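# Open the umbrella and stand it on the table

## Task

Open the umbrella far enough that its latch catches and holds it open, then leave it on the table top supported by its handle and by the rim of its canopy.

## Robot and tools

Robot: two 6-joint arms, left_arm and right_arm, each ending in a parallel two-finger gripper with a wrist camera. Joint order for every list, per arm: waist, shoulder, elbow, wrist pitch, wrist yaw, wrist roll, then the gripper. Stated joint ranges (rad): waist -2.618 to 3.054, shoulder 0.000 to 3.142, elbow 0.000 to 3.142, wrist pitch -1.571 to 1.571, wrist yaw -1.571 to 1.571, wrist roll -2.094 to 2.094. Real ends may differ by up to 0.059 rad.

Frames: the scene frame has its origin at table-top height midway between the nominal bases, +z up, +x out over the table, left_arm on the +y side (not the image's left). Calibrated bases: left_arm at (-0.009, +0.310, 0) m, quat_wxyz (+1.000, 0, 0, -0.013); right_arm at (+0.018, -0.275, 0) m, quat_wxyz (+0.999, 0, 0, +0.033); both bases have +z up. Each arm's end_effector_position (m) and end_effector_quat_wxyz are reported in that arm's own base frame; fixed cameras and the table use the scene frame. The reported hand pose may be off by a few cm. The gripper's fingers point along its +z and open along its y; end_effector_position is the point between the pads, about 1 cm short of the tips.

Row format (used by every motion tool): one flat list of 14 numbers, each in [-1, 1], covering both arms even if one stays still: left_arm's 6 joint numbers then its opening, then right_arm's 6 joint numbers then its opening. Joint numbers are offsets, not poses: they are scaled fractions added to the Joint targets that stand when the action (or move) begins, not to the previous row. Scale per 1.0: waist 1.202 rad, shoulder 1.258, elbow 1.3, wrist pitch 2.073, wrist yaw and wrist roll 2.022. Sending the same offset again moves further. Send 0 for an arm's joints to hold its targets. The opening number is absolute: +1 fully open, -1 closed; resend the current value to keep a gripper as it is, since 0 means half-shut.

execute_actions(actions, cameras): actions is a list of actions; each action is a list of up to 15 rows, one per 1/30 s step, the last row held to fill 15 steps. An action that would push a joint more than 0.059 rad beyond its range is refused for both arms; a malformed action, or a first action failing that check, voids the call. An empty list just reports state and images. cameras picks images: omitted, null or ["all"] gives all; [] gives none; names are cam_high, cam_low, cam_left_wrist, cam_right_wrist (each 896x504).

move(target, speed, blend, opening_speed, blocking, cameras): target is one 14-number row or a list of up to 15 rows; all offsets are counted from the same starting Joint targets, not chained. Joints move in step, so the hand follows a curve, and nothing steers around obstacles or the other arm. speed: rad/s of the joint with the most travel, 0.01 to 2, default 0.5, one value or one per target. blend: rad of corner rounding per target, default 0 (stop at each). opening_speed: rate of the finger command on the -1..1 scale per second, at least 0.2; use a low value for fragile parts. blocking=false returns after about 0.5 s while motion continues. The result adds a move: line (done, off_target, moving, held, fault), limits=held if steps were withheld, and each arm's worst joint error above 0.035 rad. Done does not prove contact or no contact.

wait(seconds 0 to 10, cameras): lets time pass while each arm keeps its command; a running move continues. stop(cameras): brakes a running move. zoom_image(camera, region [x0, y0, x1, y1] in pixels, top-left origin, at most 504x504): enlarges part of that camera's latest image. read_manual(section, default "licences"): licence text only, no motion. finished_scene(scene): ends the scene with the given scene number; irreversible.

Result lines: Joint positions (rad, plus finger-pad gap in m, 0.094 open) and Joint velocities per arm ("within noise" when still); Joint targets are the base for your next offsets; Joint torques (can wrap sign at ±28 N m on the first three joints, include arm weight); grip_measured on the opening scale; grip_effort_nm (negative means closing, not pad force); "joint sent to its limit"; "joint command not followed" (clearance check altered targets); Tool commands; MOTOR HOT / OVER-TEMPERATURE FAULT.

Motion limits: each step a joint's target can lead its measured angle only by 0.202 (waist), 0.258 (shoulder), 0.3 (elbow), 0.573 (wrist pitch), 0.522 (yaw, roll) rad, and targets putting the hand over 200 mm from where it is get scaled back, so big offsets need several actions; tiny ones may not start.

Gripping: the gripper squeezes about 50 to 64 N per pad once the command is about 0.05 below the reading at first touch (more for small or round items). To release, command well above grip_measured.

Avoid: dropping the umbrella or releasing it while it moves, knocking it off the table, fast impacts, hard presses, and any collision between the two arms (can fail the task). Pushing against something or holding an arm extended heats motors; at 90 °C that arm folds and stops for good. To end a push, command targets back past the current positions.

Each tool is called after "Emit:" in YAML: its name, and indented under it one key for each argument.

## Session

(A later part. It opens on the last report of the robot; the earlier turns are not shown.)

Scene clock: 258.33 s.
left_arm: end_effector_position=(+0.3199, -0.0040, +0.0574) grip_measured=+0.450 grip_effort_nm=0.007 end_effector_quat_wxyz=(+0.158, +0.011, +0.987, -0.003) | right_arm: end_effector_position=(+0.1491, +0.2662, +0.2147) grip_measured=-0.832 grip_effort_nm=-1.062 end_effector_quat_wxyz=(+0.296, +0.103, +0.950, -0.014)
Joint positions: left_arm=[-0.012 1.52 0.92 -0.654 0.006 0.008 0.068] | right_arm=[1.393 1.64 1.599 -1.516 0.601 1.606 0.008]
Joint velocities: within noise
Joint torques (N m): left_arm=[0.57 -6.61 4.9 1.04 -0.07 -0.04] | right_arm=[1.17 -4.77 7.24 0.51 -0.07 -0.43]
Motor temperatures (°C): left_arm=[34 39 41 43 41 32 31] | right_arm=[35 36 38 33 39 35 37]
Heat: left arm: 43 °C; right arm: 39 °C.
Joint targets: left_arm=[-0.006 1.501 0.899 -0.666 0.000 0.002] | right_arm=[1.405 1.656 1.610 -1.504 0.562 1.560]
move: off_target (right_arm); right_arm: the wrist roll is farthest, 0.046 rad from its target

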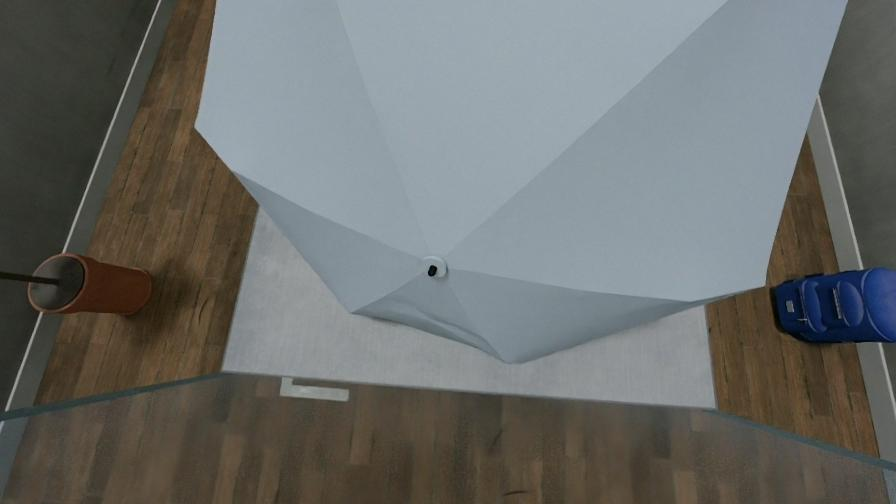

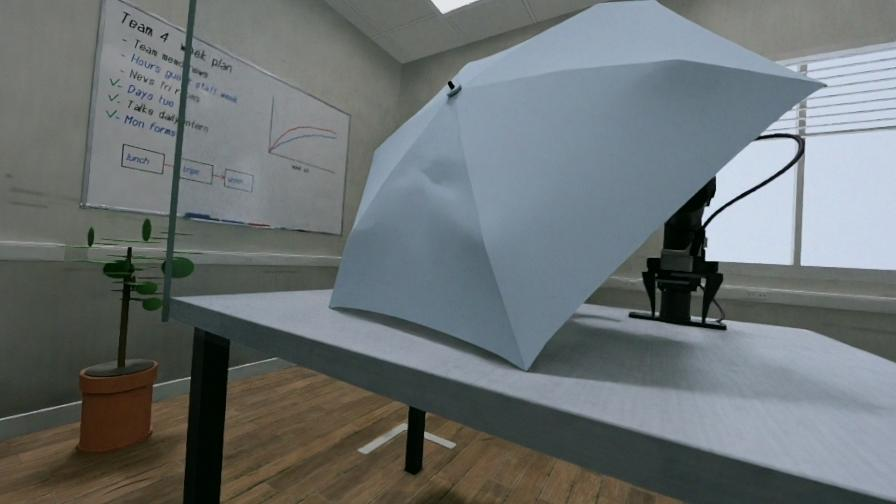

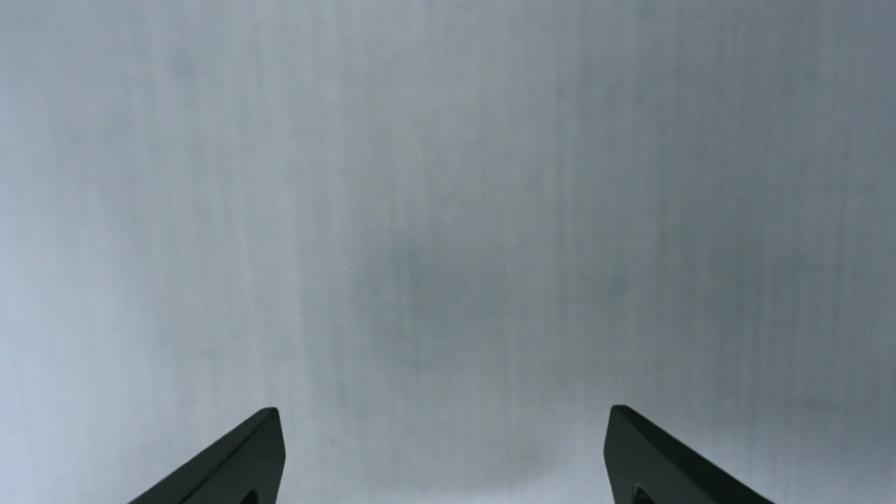

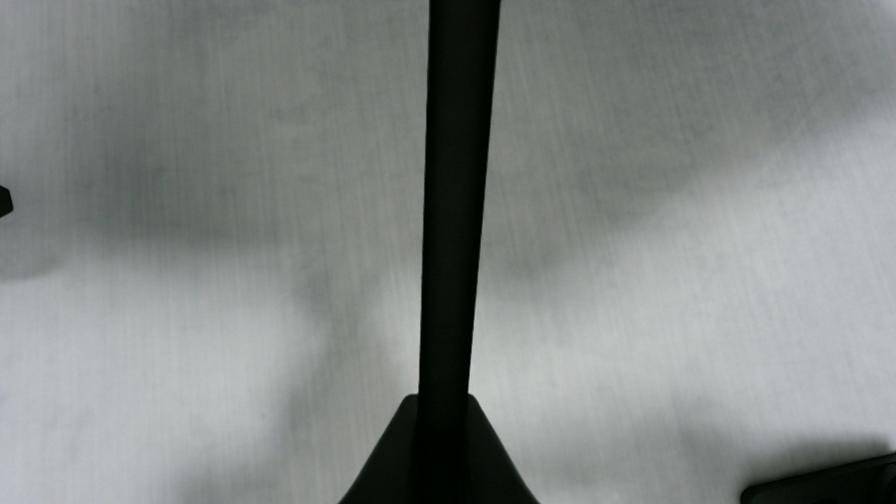

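Emit:
move:
  target: [0,0,0,0,0,0,0.45,0.152,0.143,-0.239,0.127,0.066,0.151,-1]
  speed: 0.12

Scene clock: 281.70 s.
left_arm: end_effector_position=(+0.3198, -0.0039, +0.0573) grip_measured=+0.450 grip_effort_nm=0.002 end_effector_quat_wxyz=(+0.158, +0.010, +0.987, -0.003) | right_arm: end_effector_position=(+0.1105, +0.2903, +0.1056) grip_measured=-0.832 grip_effort_nm=-1.062 end_effector_quat_wxyz=(+0.349, +0.106, +0.931, -0.034)
Joint positions: left_arm=[-0.012 1.52 0.92 -0.654 0.005 0.008 0.068] | right_arm=[1.58 1.818 1.315 -1.256 0.696 1.875 0.008]
Joint velocities: within noise
Joint torques (N m): left_arm=[0.58 -6.58 4.89 1.04 -0.06 -0.02] | right_arm=[0.81 -5.86 4.67 0.2 0.41 -0.09]
Motor temperatures (°C): left_arm=[34 37 41 41 39 32 31] | right_arm=[35 36 38 33 38 35 37]
Heat: left arm: 41 °C; right arm: 38 °C.
Joint targets: left_arm=[-0.006 1.501 0.899 -0.666 0.000 0.002] | right_arm=[1.588 1.835 1.299 -1.241 0.695 1.866]
move: done

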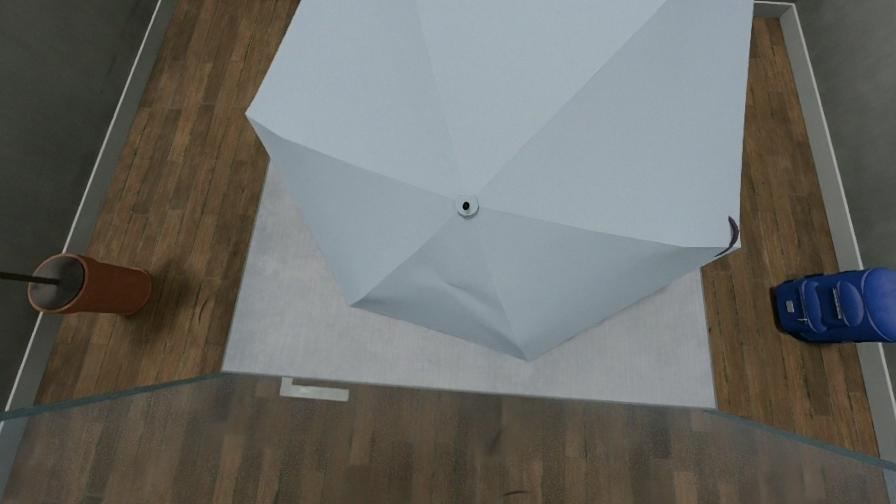

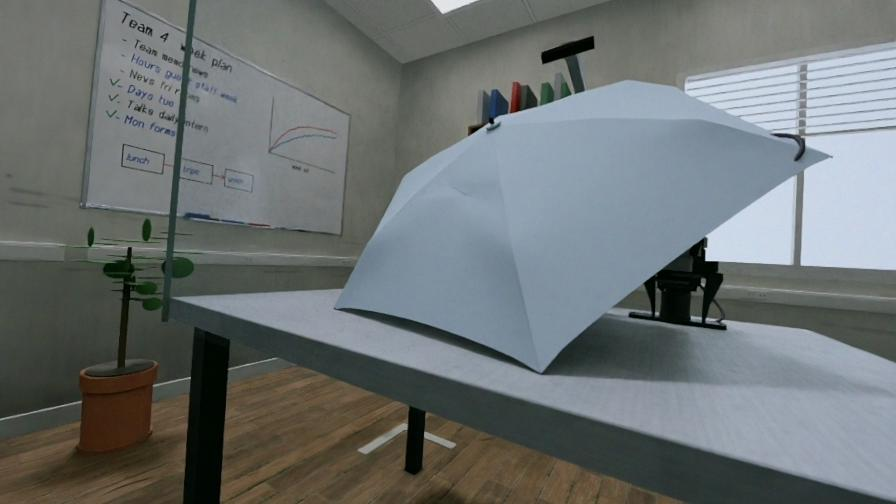

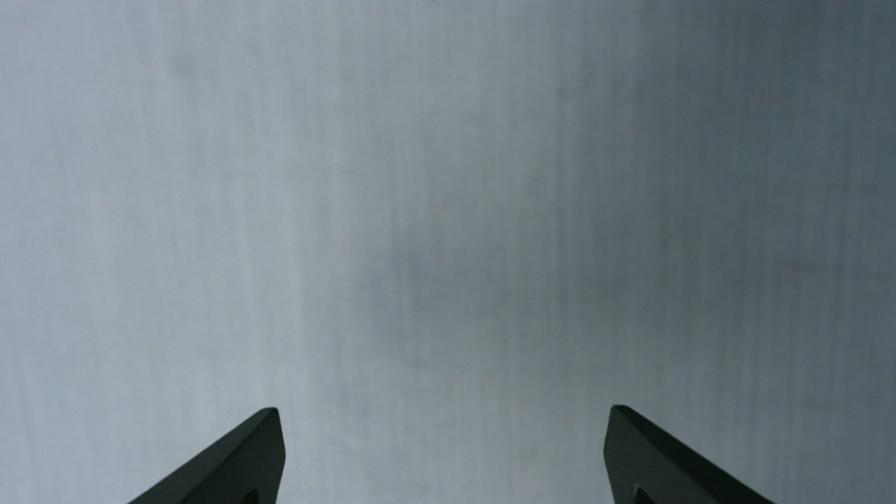

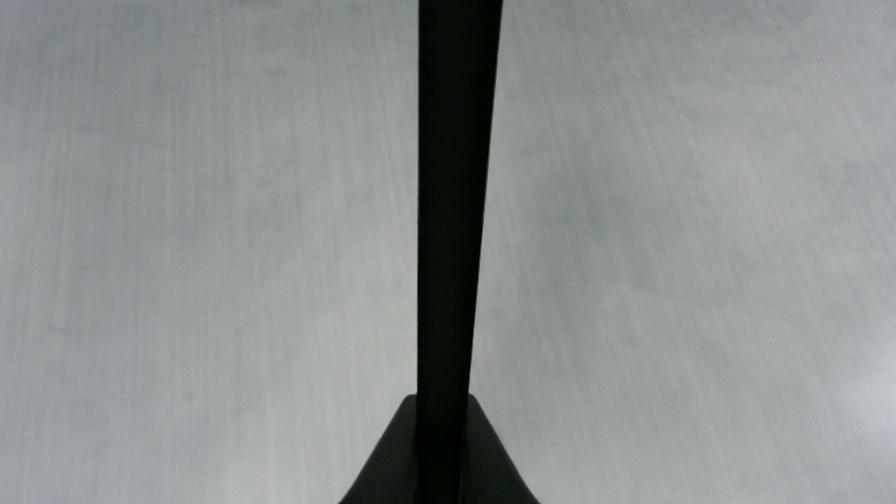

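Emit:
move:
  target: [0.1,-0.716,-0.461,0.08,0,0,0.45,0,0,0,0,0,0,-1]
  speed: 0.5

Scene clock: 287.43 s.
left_arm: end_effector_position=(+0.2276, +0.0244, +0.0786) grip_measured=+0.450 grip_effort_nm=0.007 end_effector_quat_wxyz=(+0.376, -0.045, +0.925, +0.019) | right_arm: end_effector_position=(+0.1106, +0.2905, +0.1056) grip_measured=-0.832 grip_effort_nm=-1.062 end_effector_quat_wxyz=(+0.349, +0.106, +0.930, -0.034)
Joint positions: left_arm=[0.106 0.612 0.318 -0.506 0.004 0.008 0.068] | right_arm=[1.58 1.818 1.315 -1.255 0.696 1.875 0.008]
Joint velocities: within noise
Joint torques (N m): left_arm=[0.73 -0.46 6.09 2 -0.06 -0.02] | right_arm=[0.77 -5.9 4.64 0.19 0.39 -0.08]
Motor temperatures (°C): left_arm=[34 37 41 41 38 32 31] | right_arm=[35 36 37 33 38 35 37]
Heat: left arm: 41 °C; right arm: 38 °C.
Joint targets: left_arm=[0.114 0.600 0.300 -0.500 0.000 0.002] | right_arm=[1.588 1.835 1.299 -1.241 0.695 1.865]
move: done

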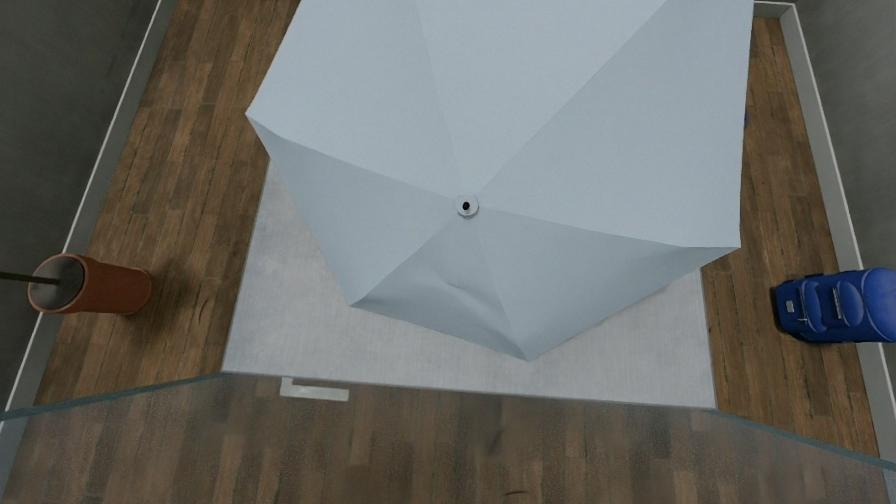

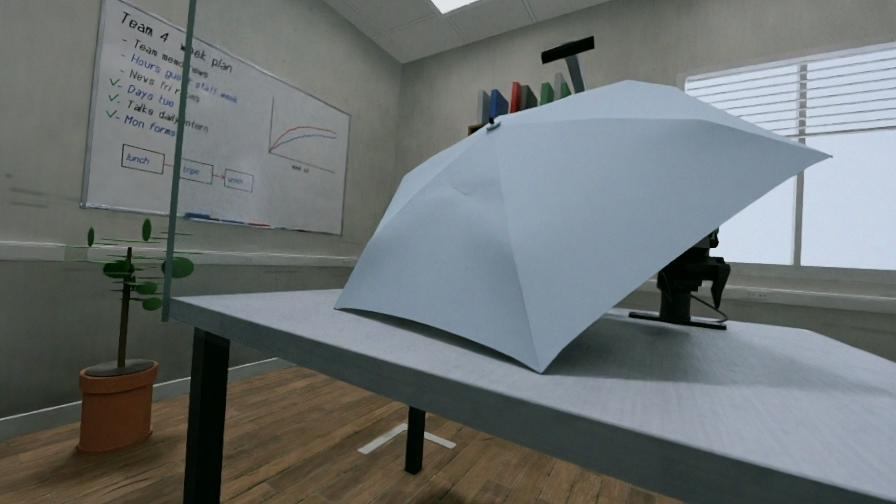

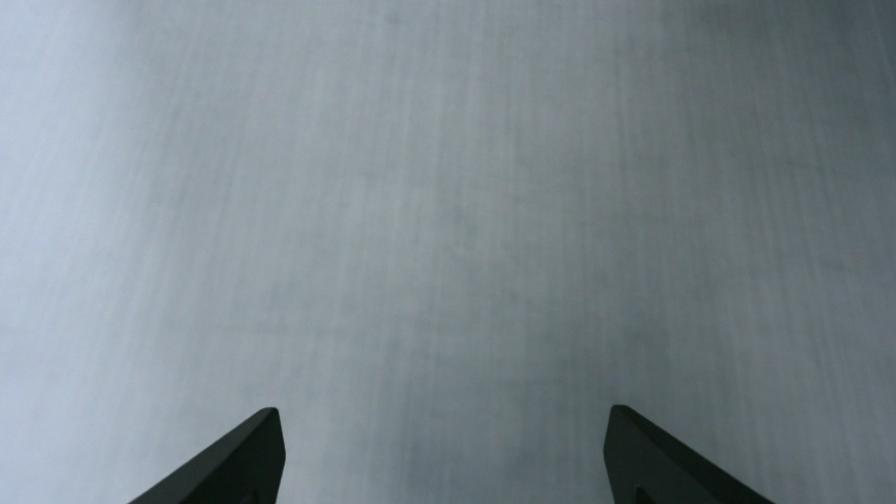

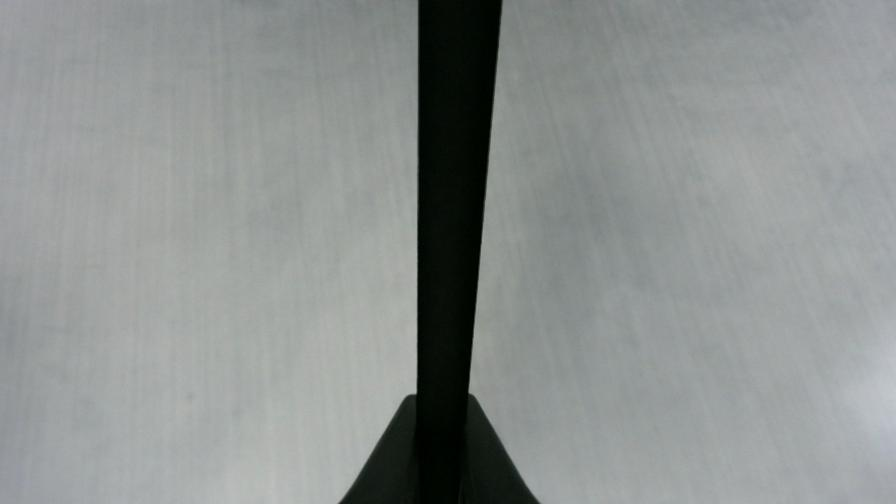

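Emit:
move:
  target: [0,0,0,0,0,0,0.45,0.024,0.0255,-0.042,0.0225,0.012,0.024,-1]
  speed: 0.06

Scene clock: 289.53 s.
left_arm: end_effector_position=(+0.2278, +0.0244, +0.0787) grip_measured=+0.450 grip_effort_nm=-0.002 end_effector_quat_wxyz=(+0.376, -0.045, +0.925, +0.019) | right_arm: end_effector_position=(+0.1063, +0.2886, +0.0879) grip_measured=-0.832 grip_effort_nm=-1.057 end_effector_quat_wxyz=(+0.365, +0.104, +0.924, -0.035)
Joint positions: left_arm=[0.106 0.612 0.318 -0.505 0.004 0.008 0.068] | right_arm=[1.608 1.849 1.261 -1.206 0.724 1.918 0.008]
Joint velocities: within noise
Joint torques (N m): left_arm=[0.72 -0.46 6.11 2.02 -0.06 -0.02] | right_arm=[0.83 -5.83 4.4 0.11 0.36 -0.01]
Motor temperatures (°C): left_arm=[34 37 41 42 38 32 31] | right_arm=[35 36 37 33 37 35 37]
Heat: left arm: 42 °C; right arm: 37 °C.
Joint targets: left_arm=[0.114 0.600 0.300 -0.500 0.000 0.002] | right_arm=[1.617 1.867 1.245 -1.194 0.720 1.914]
move: done

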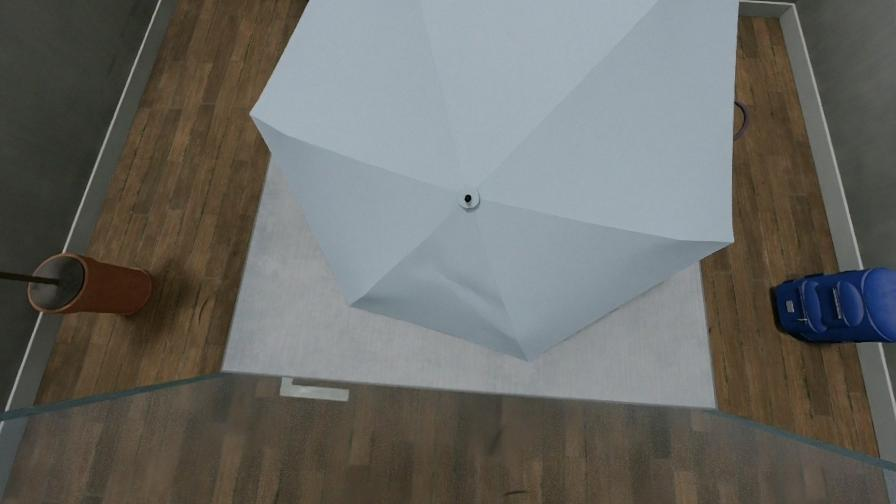

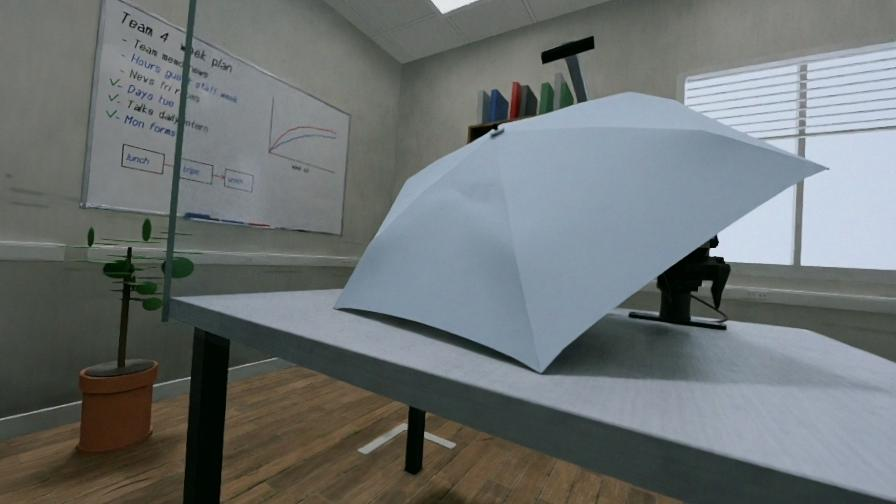

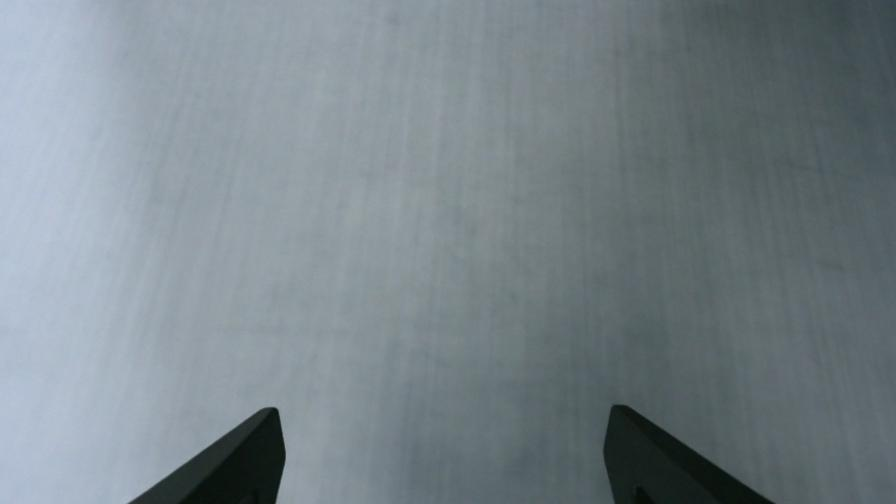

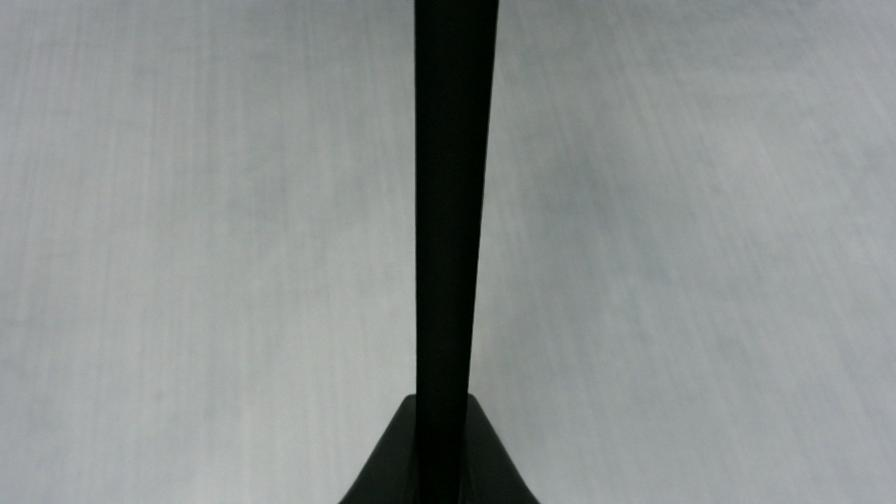

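Emit:
move:
  target: [0,0,0,0,0,0,0.45,0.018,0.0255,-0.042,0.0225,0.012,0.016,-1]
  speed: 0.05
  cameras: ["cam_right_wrist","cam_low"]

Scene clock: 292.03 s.
left_arm: end_effector_position=(+0.2278, +0.0244, +0.0787) grip_measured=+0.450 grip_effort_nm=0.012 end_effector_quat_wxyz=(+0.376, -0.045, +0.925, +0.019) | right_arm: end_effector_position=(+0.1071, +0.2868, +0.0832) grip_measured=-0.832 grip_effort_nm=-1.062 end_effector_quat_wxyz=(+0.397, +0.098, +0.912, -0.028)
Joint positions: left_arm=[0.106 0.612 0.318 -0.505 0.004 0.008 0.068] | right_arm=[1.635 1.862 1.221 -1.179 0.787 1.954 0.008]
Joint velocities: within noise
Joint torques (N m): left_arm=[0.73 -0.44 6.09 2.02 -0.06 -0.02] | right_arm=[0.35 -4.44 3.08 0.25 -0.03 -0.06]
Motor temperatures (°C): left_arm=[34 37 41 42 38 32 31] | right_arm=[35 36 37 33 37 35 37]
Heat: left arm: 42 °C; right arm: 37 °C.
Joint targets: left_arm=[0.114 0.600 0.300 -0.500 0.000 0.002] | right_arm=[1.638 1.899 1.190 -1.148 0.744 1.946]
move: off_target (right_arm); right_arm: the wrist yaw is farthest, 0.043 rad from its target
Images, in order (width x height): cam_low 896x504, cam_right_wrist 896x504.

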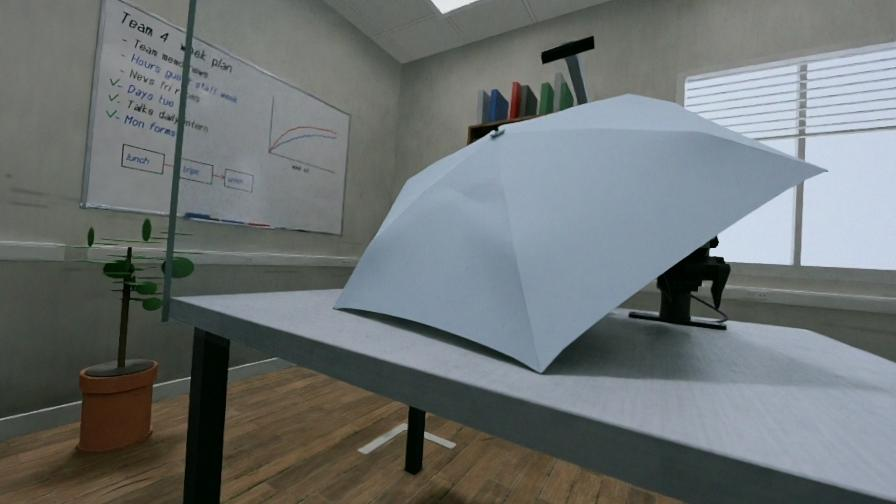

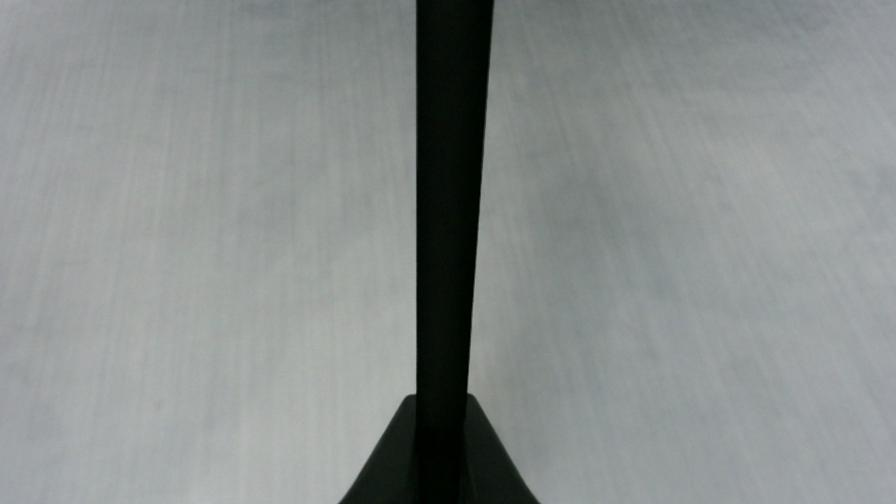

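Emit:
move:
  target:
    - [0,0,0,0,0,0,0.45,0,-0.014,0.012,-0.009,0.015,0,-1]
    - [0,0,0,0,0,0,0.45,0,-0.014,0.012,-0.009,0.015,0,-0.3]
  speed: 0.05
  opening_speed: 0.25

Scene clock: 297.07 s.
left_arm: end_effector_position=(+0.2278, +0.0244, +0.0788) grip_measured=+0.450 grip_effort_nm=0.002 end_effector_quat_wxyz=(+0.376, -0.045, +0.925, +0.019) | right_arm: end_effector_position=(+0.1047, +0.2867, +0.0810) grip_measured=-0.302 grip_effort_nm=0.081 end_effector_quat_wxyz=(+0.389, +0.101, +0.915, -0.028)
Joint positions: left_arm=[0.106 0.612 0.318 -0.505 0.004 0.008 0.068] | right_arm=[1.636 1.862 1.221 -1.177 0.771 1.955 0.033]
Joint velocities: within noise
Joint torques (N m): left_arm=[0.73 -0.44 6.09 2.02 -0.06 -0.02] | right_arm=[0.24 -5.71 4.34 0.07 0.48 -0.08]
Motor temperatures (°C): left_arm=[34 36 41 43 38 32 31] | right_arm=[35 37 37 33 37 35 37]
Heat: left arm: 43 °C; right arm: 37 °C.
Joint targets: left_arm=[0.114 0.600 0.300 -0.500 0.000 0.002] | right_arm=[1.639 1.882 1.206 -1.166 0.774 1.947]
move: done

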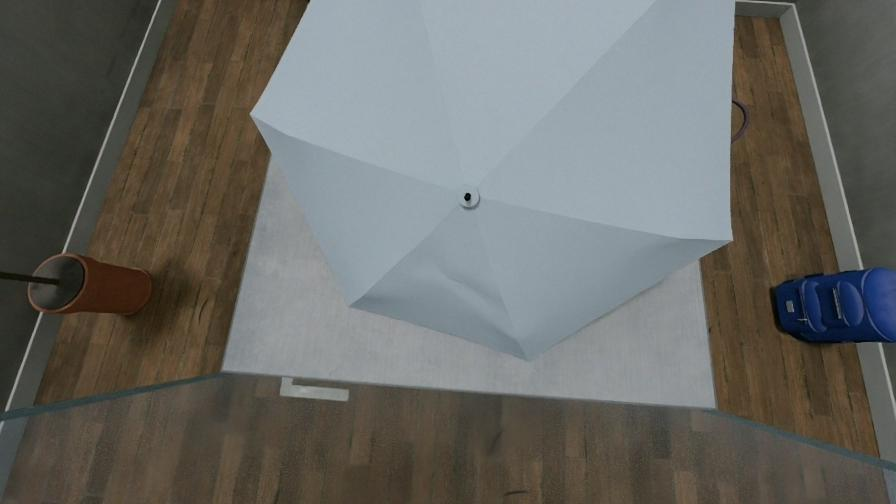

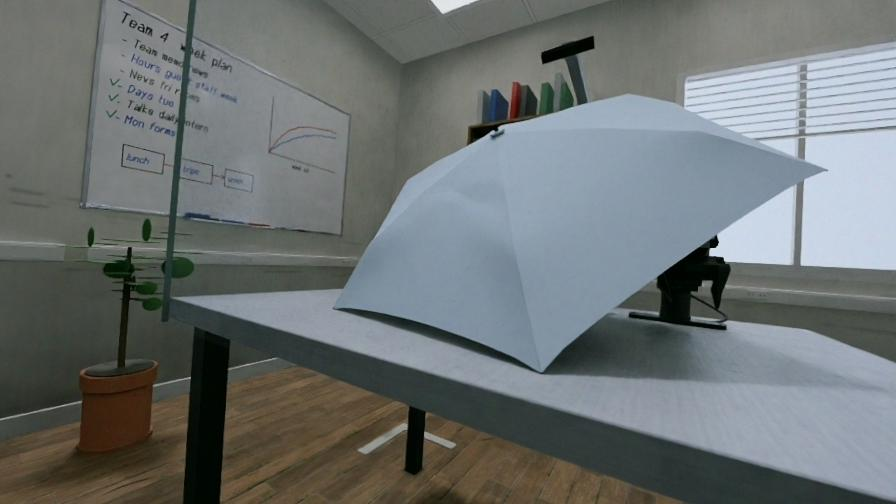

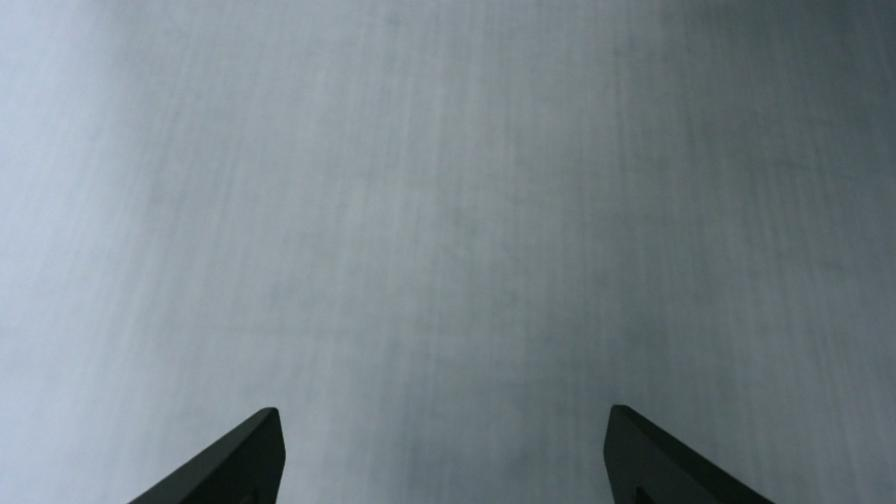

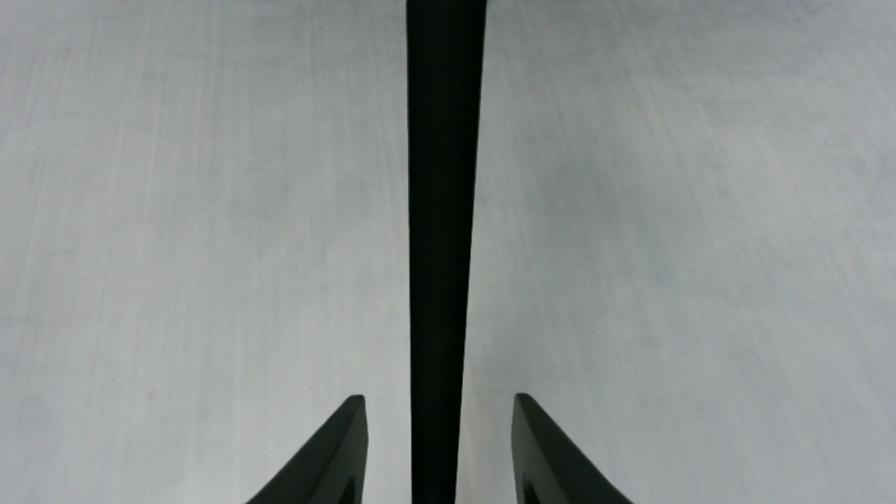

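Emit:
move:
  target:
    - [0,0,0,0,0,0,0.45,0,0,0,0,0,0,0.4]
    - [0,0,0,0,0,0,0.45,0.115,0.031,0.174,-0.148,-0.022,0.04,0.4]
    - [0,0,0,0,0,0,0.45,0.4,0.031,0.174,-0.148,-0.022,0.04,0.4]
  speed: 0.2
  opening_speed: 0.5

Scene clock: 307.13 s.
left_arm: end_effector_position=(+0.2278, +0.0244, +0.0788) grip_measured=+0.450 grip_effort_nm=0.007 end_effector_quat_wxyz=(+0.376, -0.045, +0.925, +0.019) | right_arm: end_effector_position=(-0.0427, +0.2955, +0.1160) grip_measured=+0.398 grip_effort_nm=0.085 end_effector_quat_wxyz=(+0.389, -0.113, +0.914, +0.014)
Joint positions: left_arm=[0.106 0.612 0.318 -0.505 0.004 0.008 0.068] | right_arm=[2.118 1.898 1.404 -1.45 0.726 2.016 0.066]
Joint velocities: within noise
Joint torques (N m): left_arm=[0.75 -0.46 6.09 2.02 -0.06 -0.02] | right_arm=[0.13 -5.81 8.2 -0.46 0.45 0.12]
Motor temperatures (°C): left_arm=[34 36 41 44 37 32 31] | right_arm=[35 37 36 33 37 35 36]
Heat: left arm: 44 °C; right arm: 37 °C.
Joint targets: left_arm=[0.114 0.600 0.300 -0.500 0.000 0.002] | right_arm=[2.119 1.921 1.432 -1.473 0.730 2.027]
move: done

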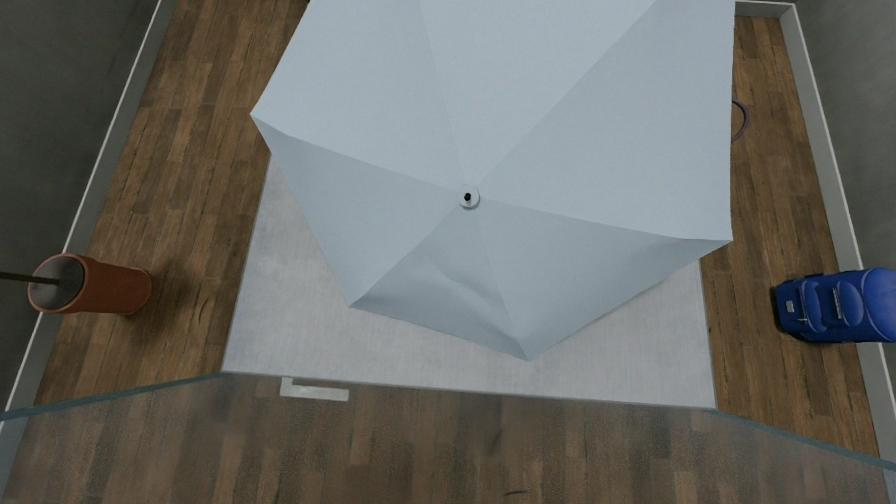

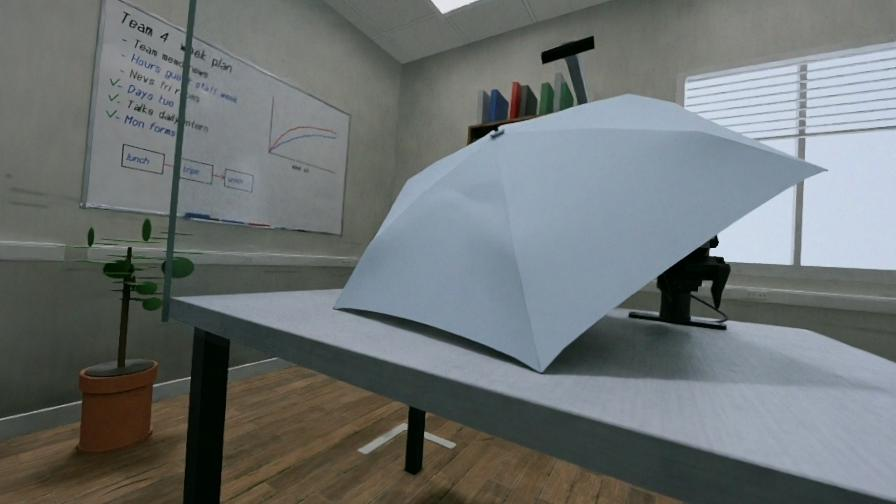

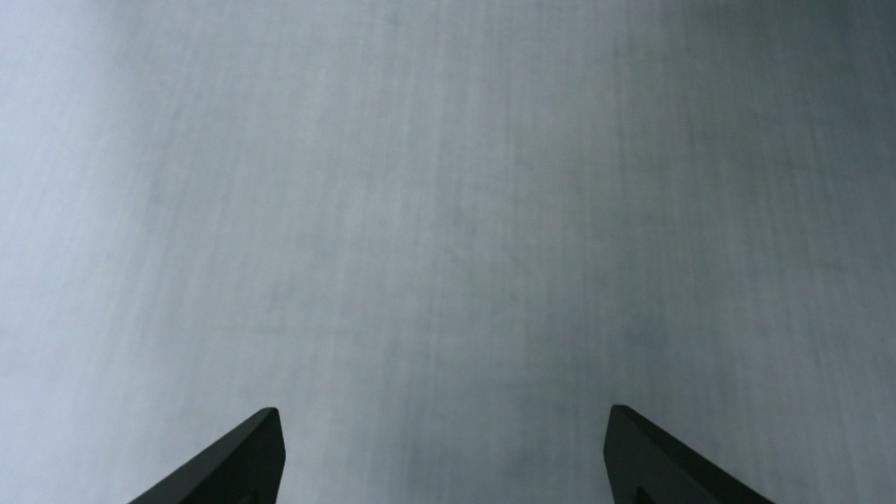

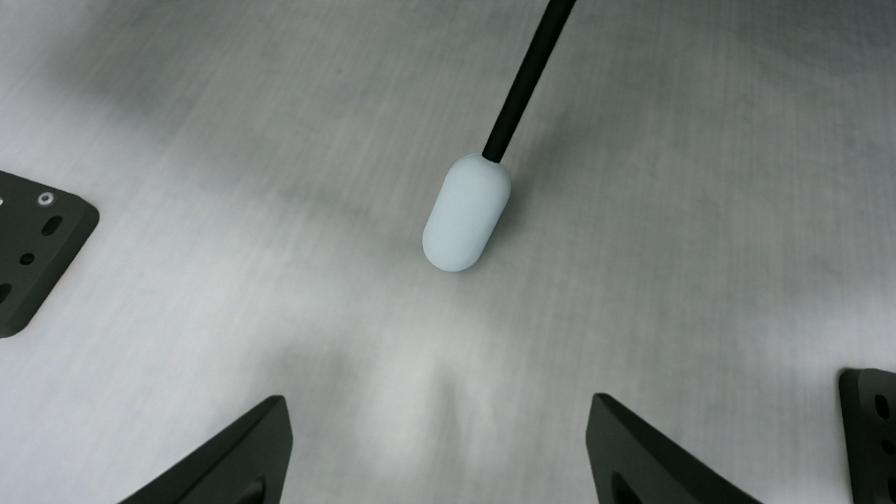

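Emit:
finished_scene:
  scene: 1

The scene is finished: the task was done.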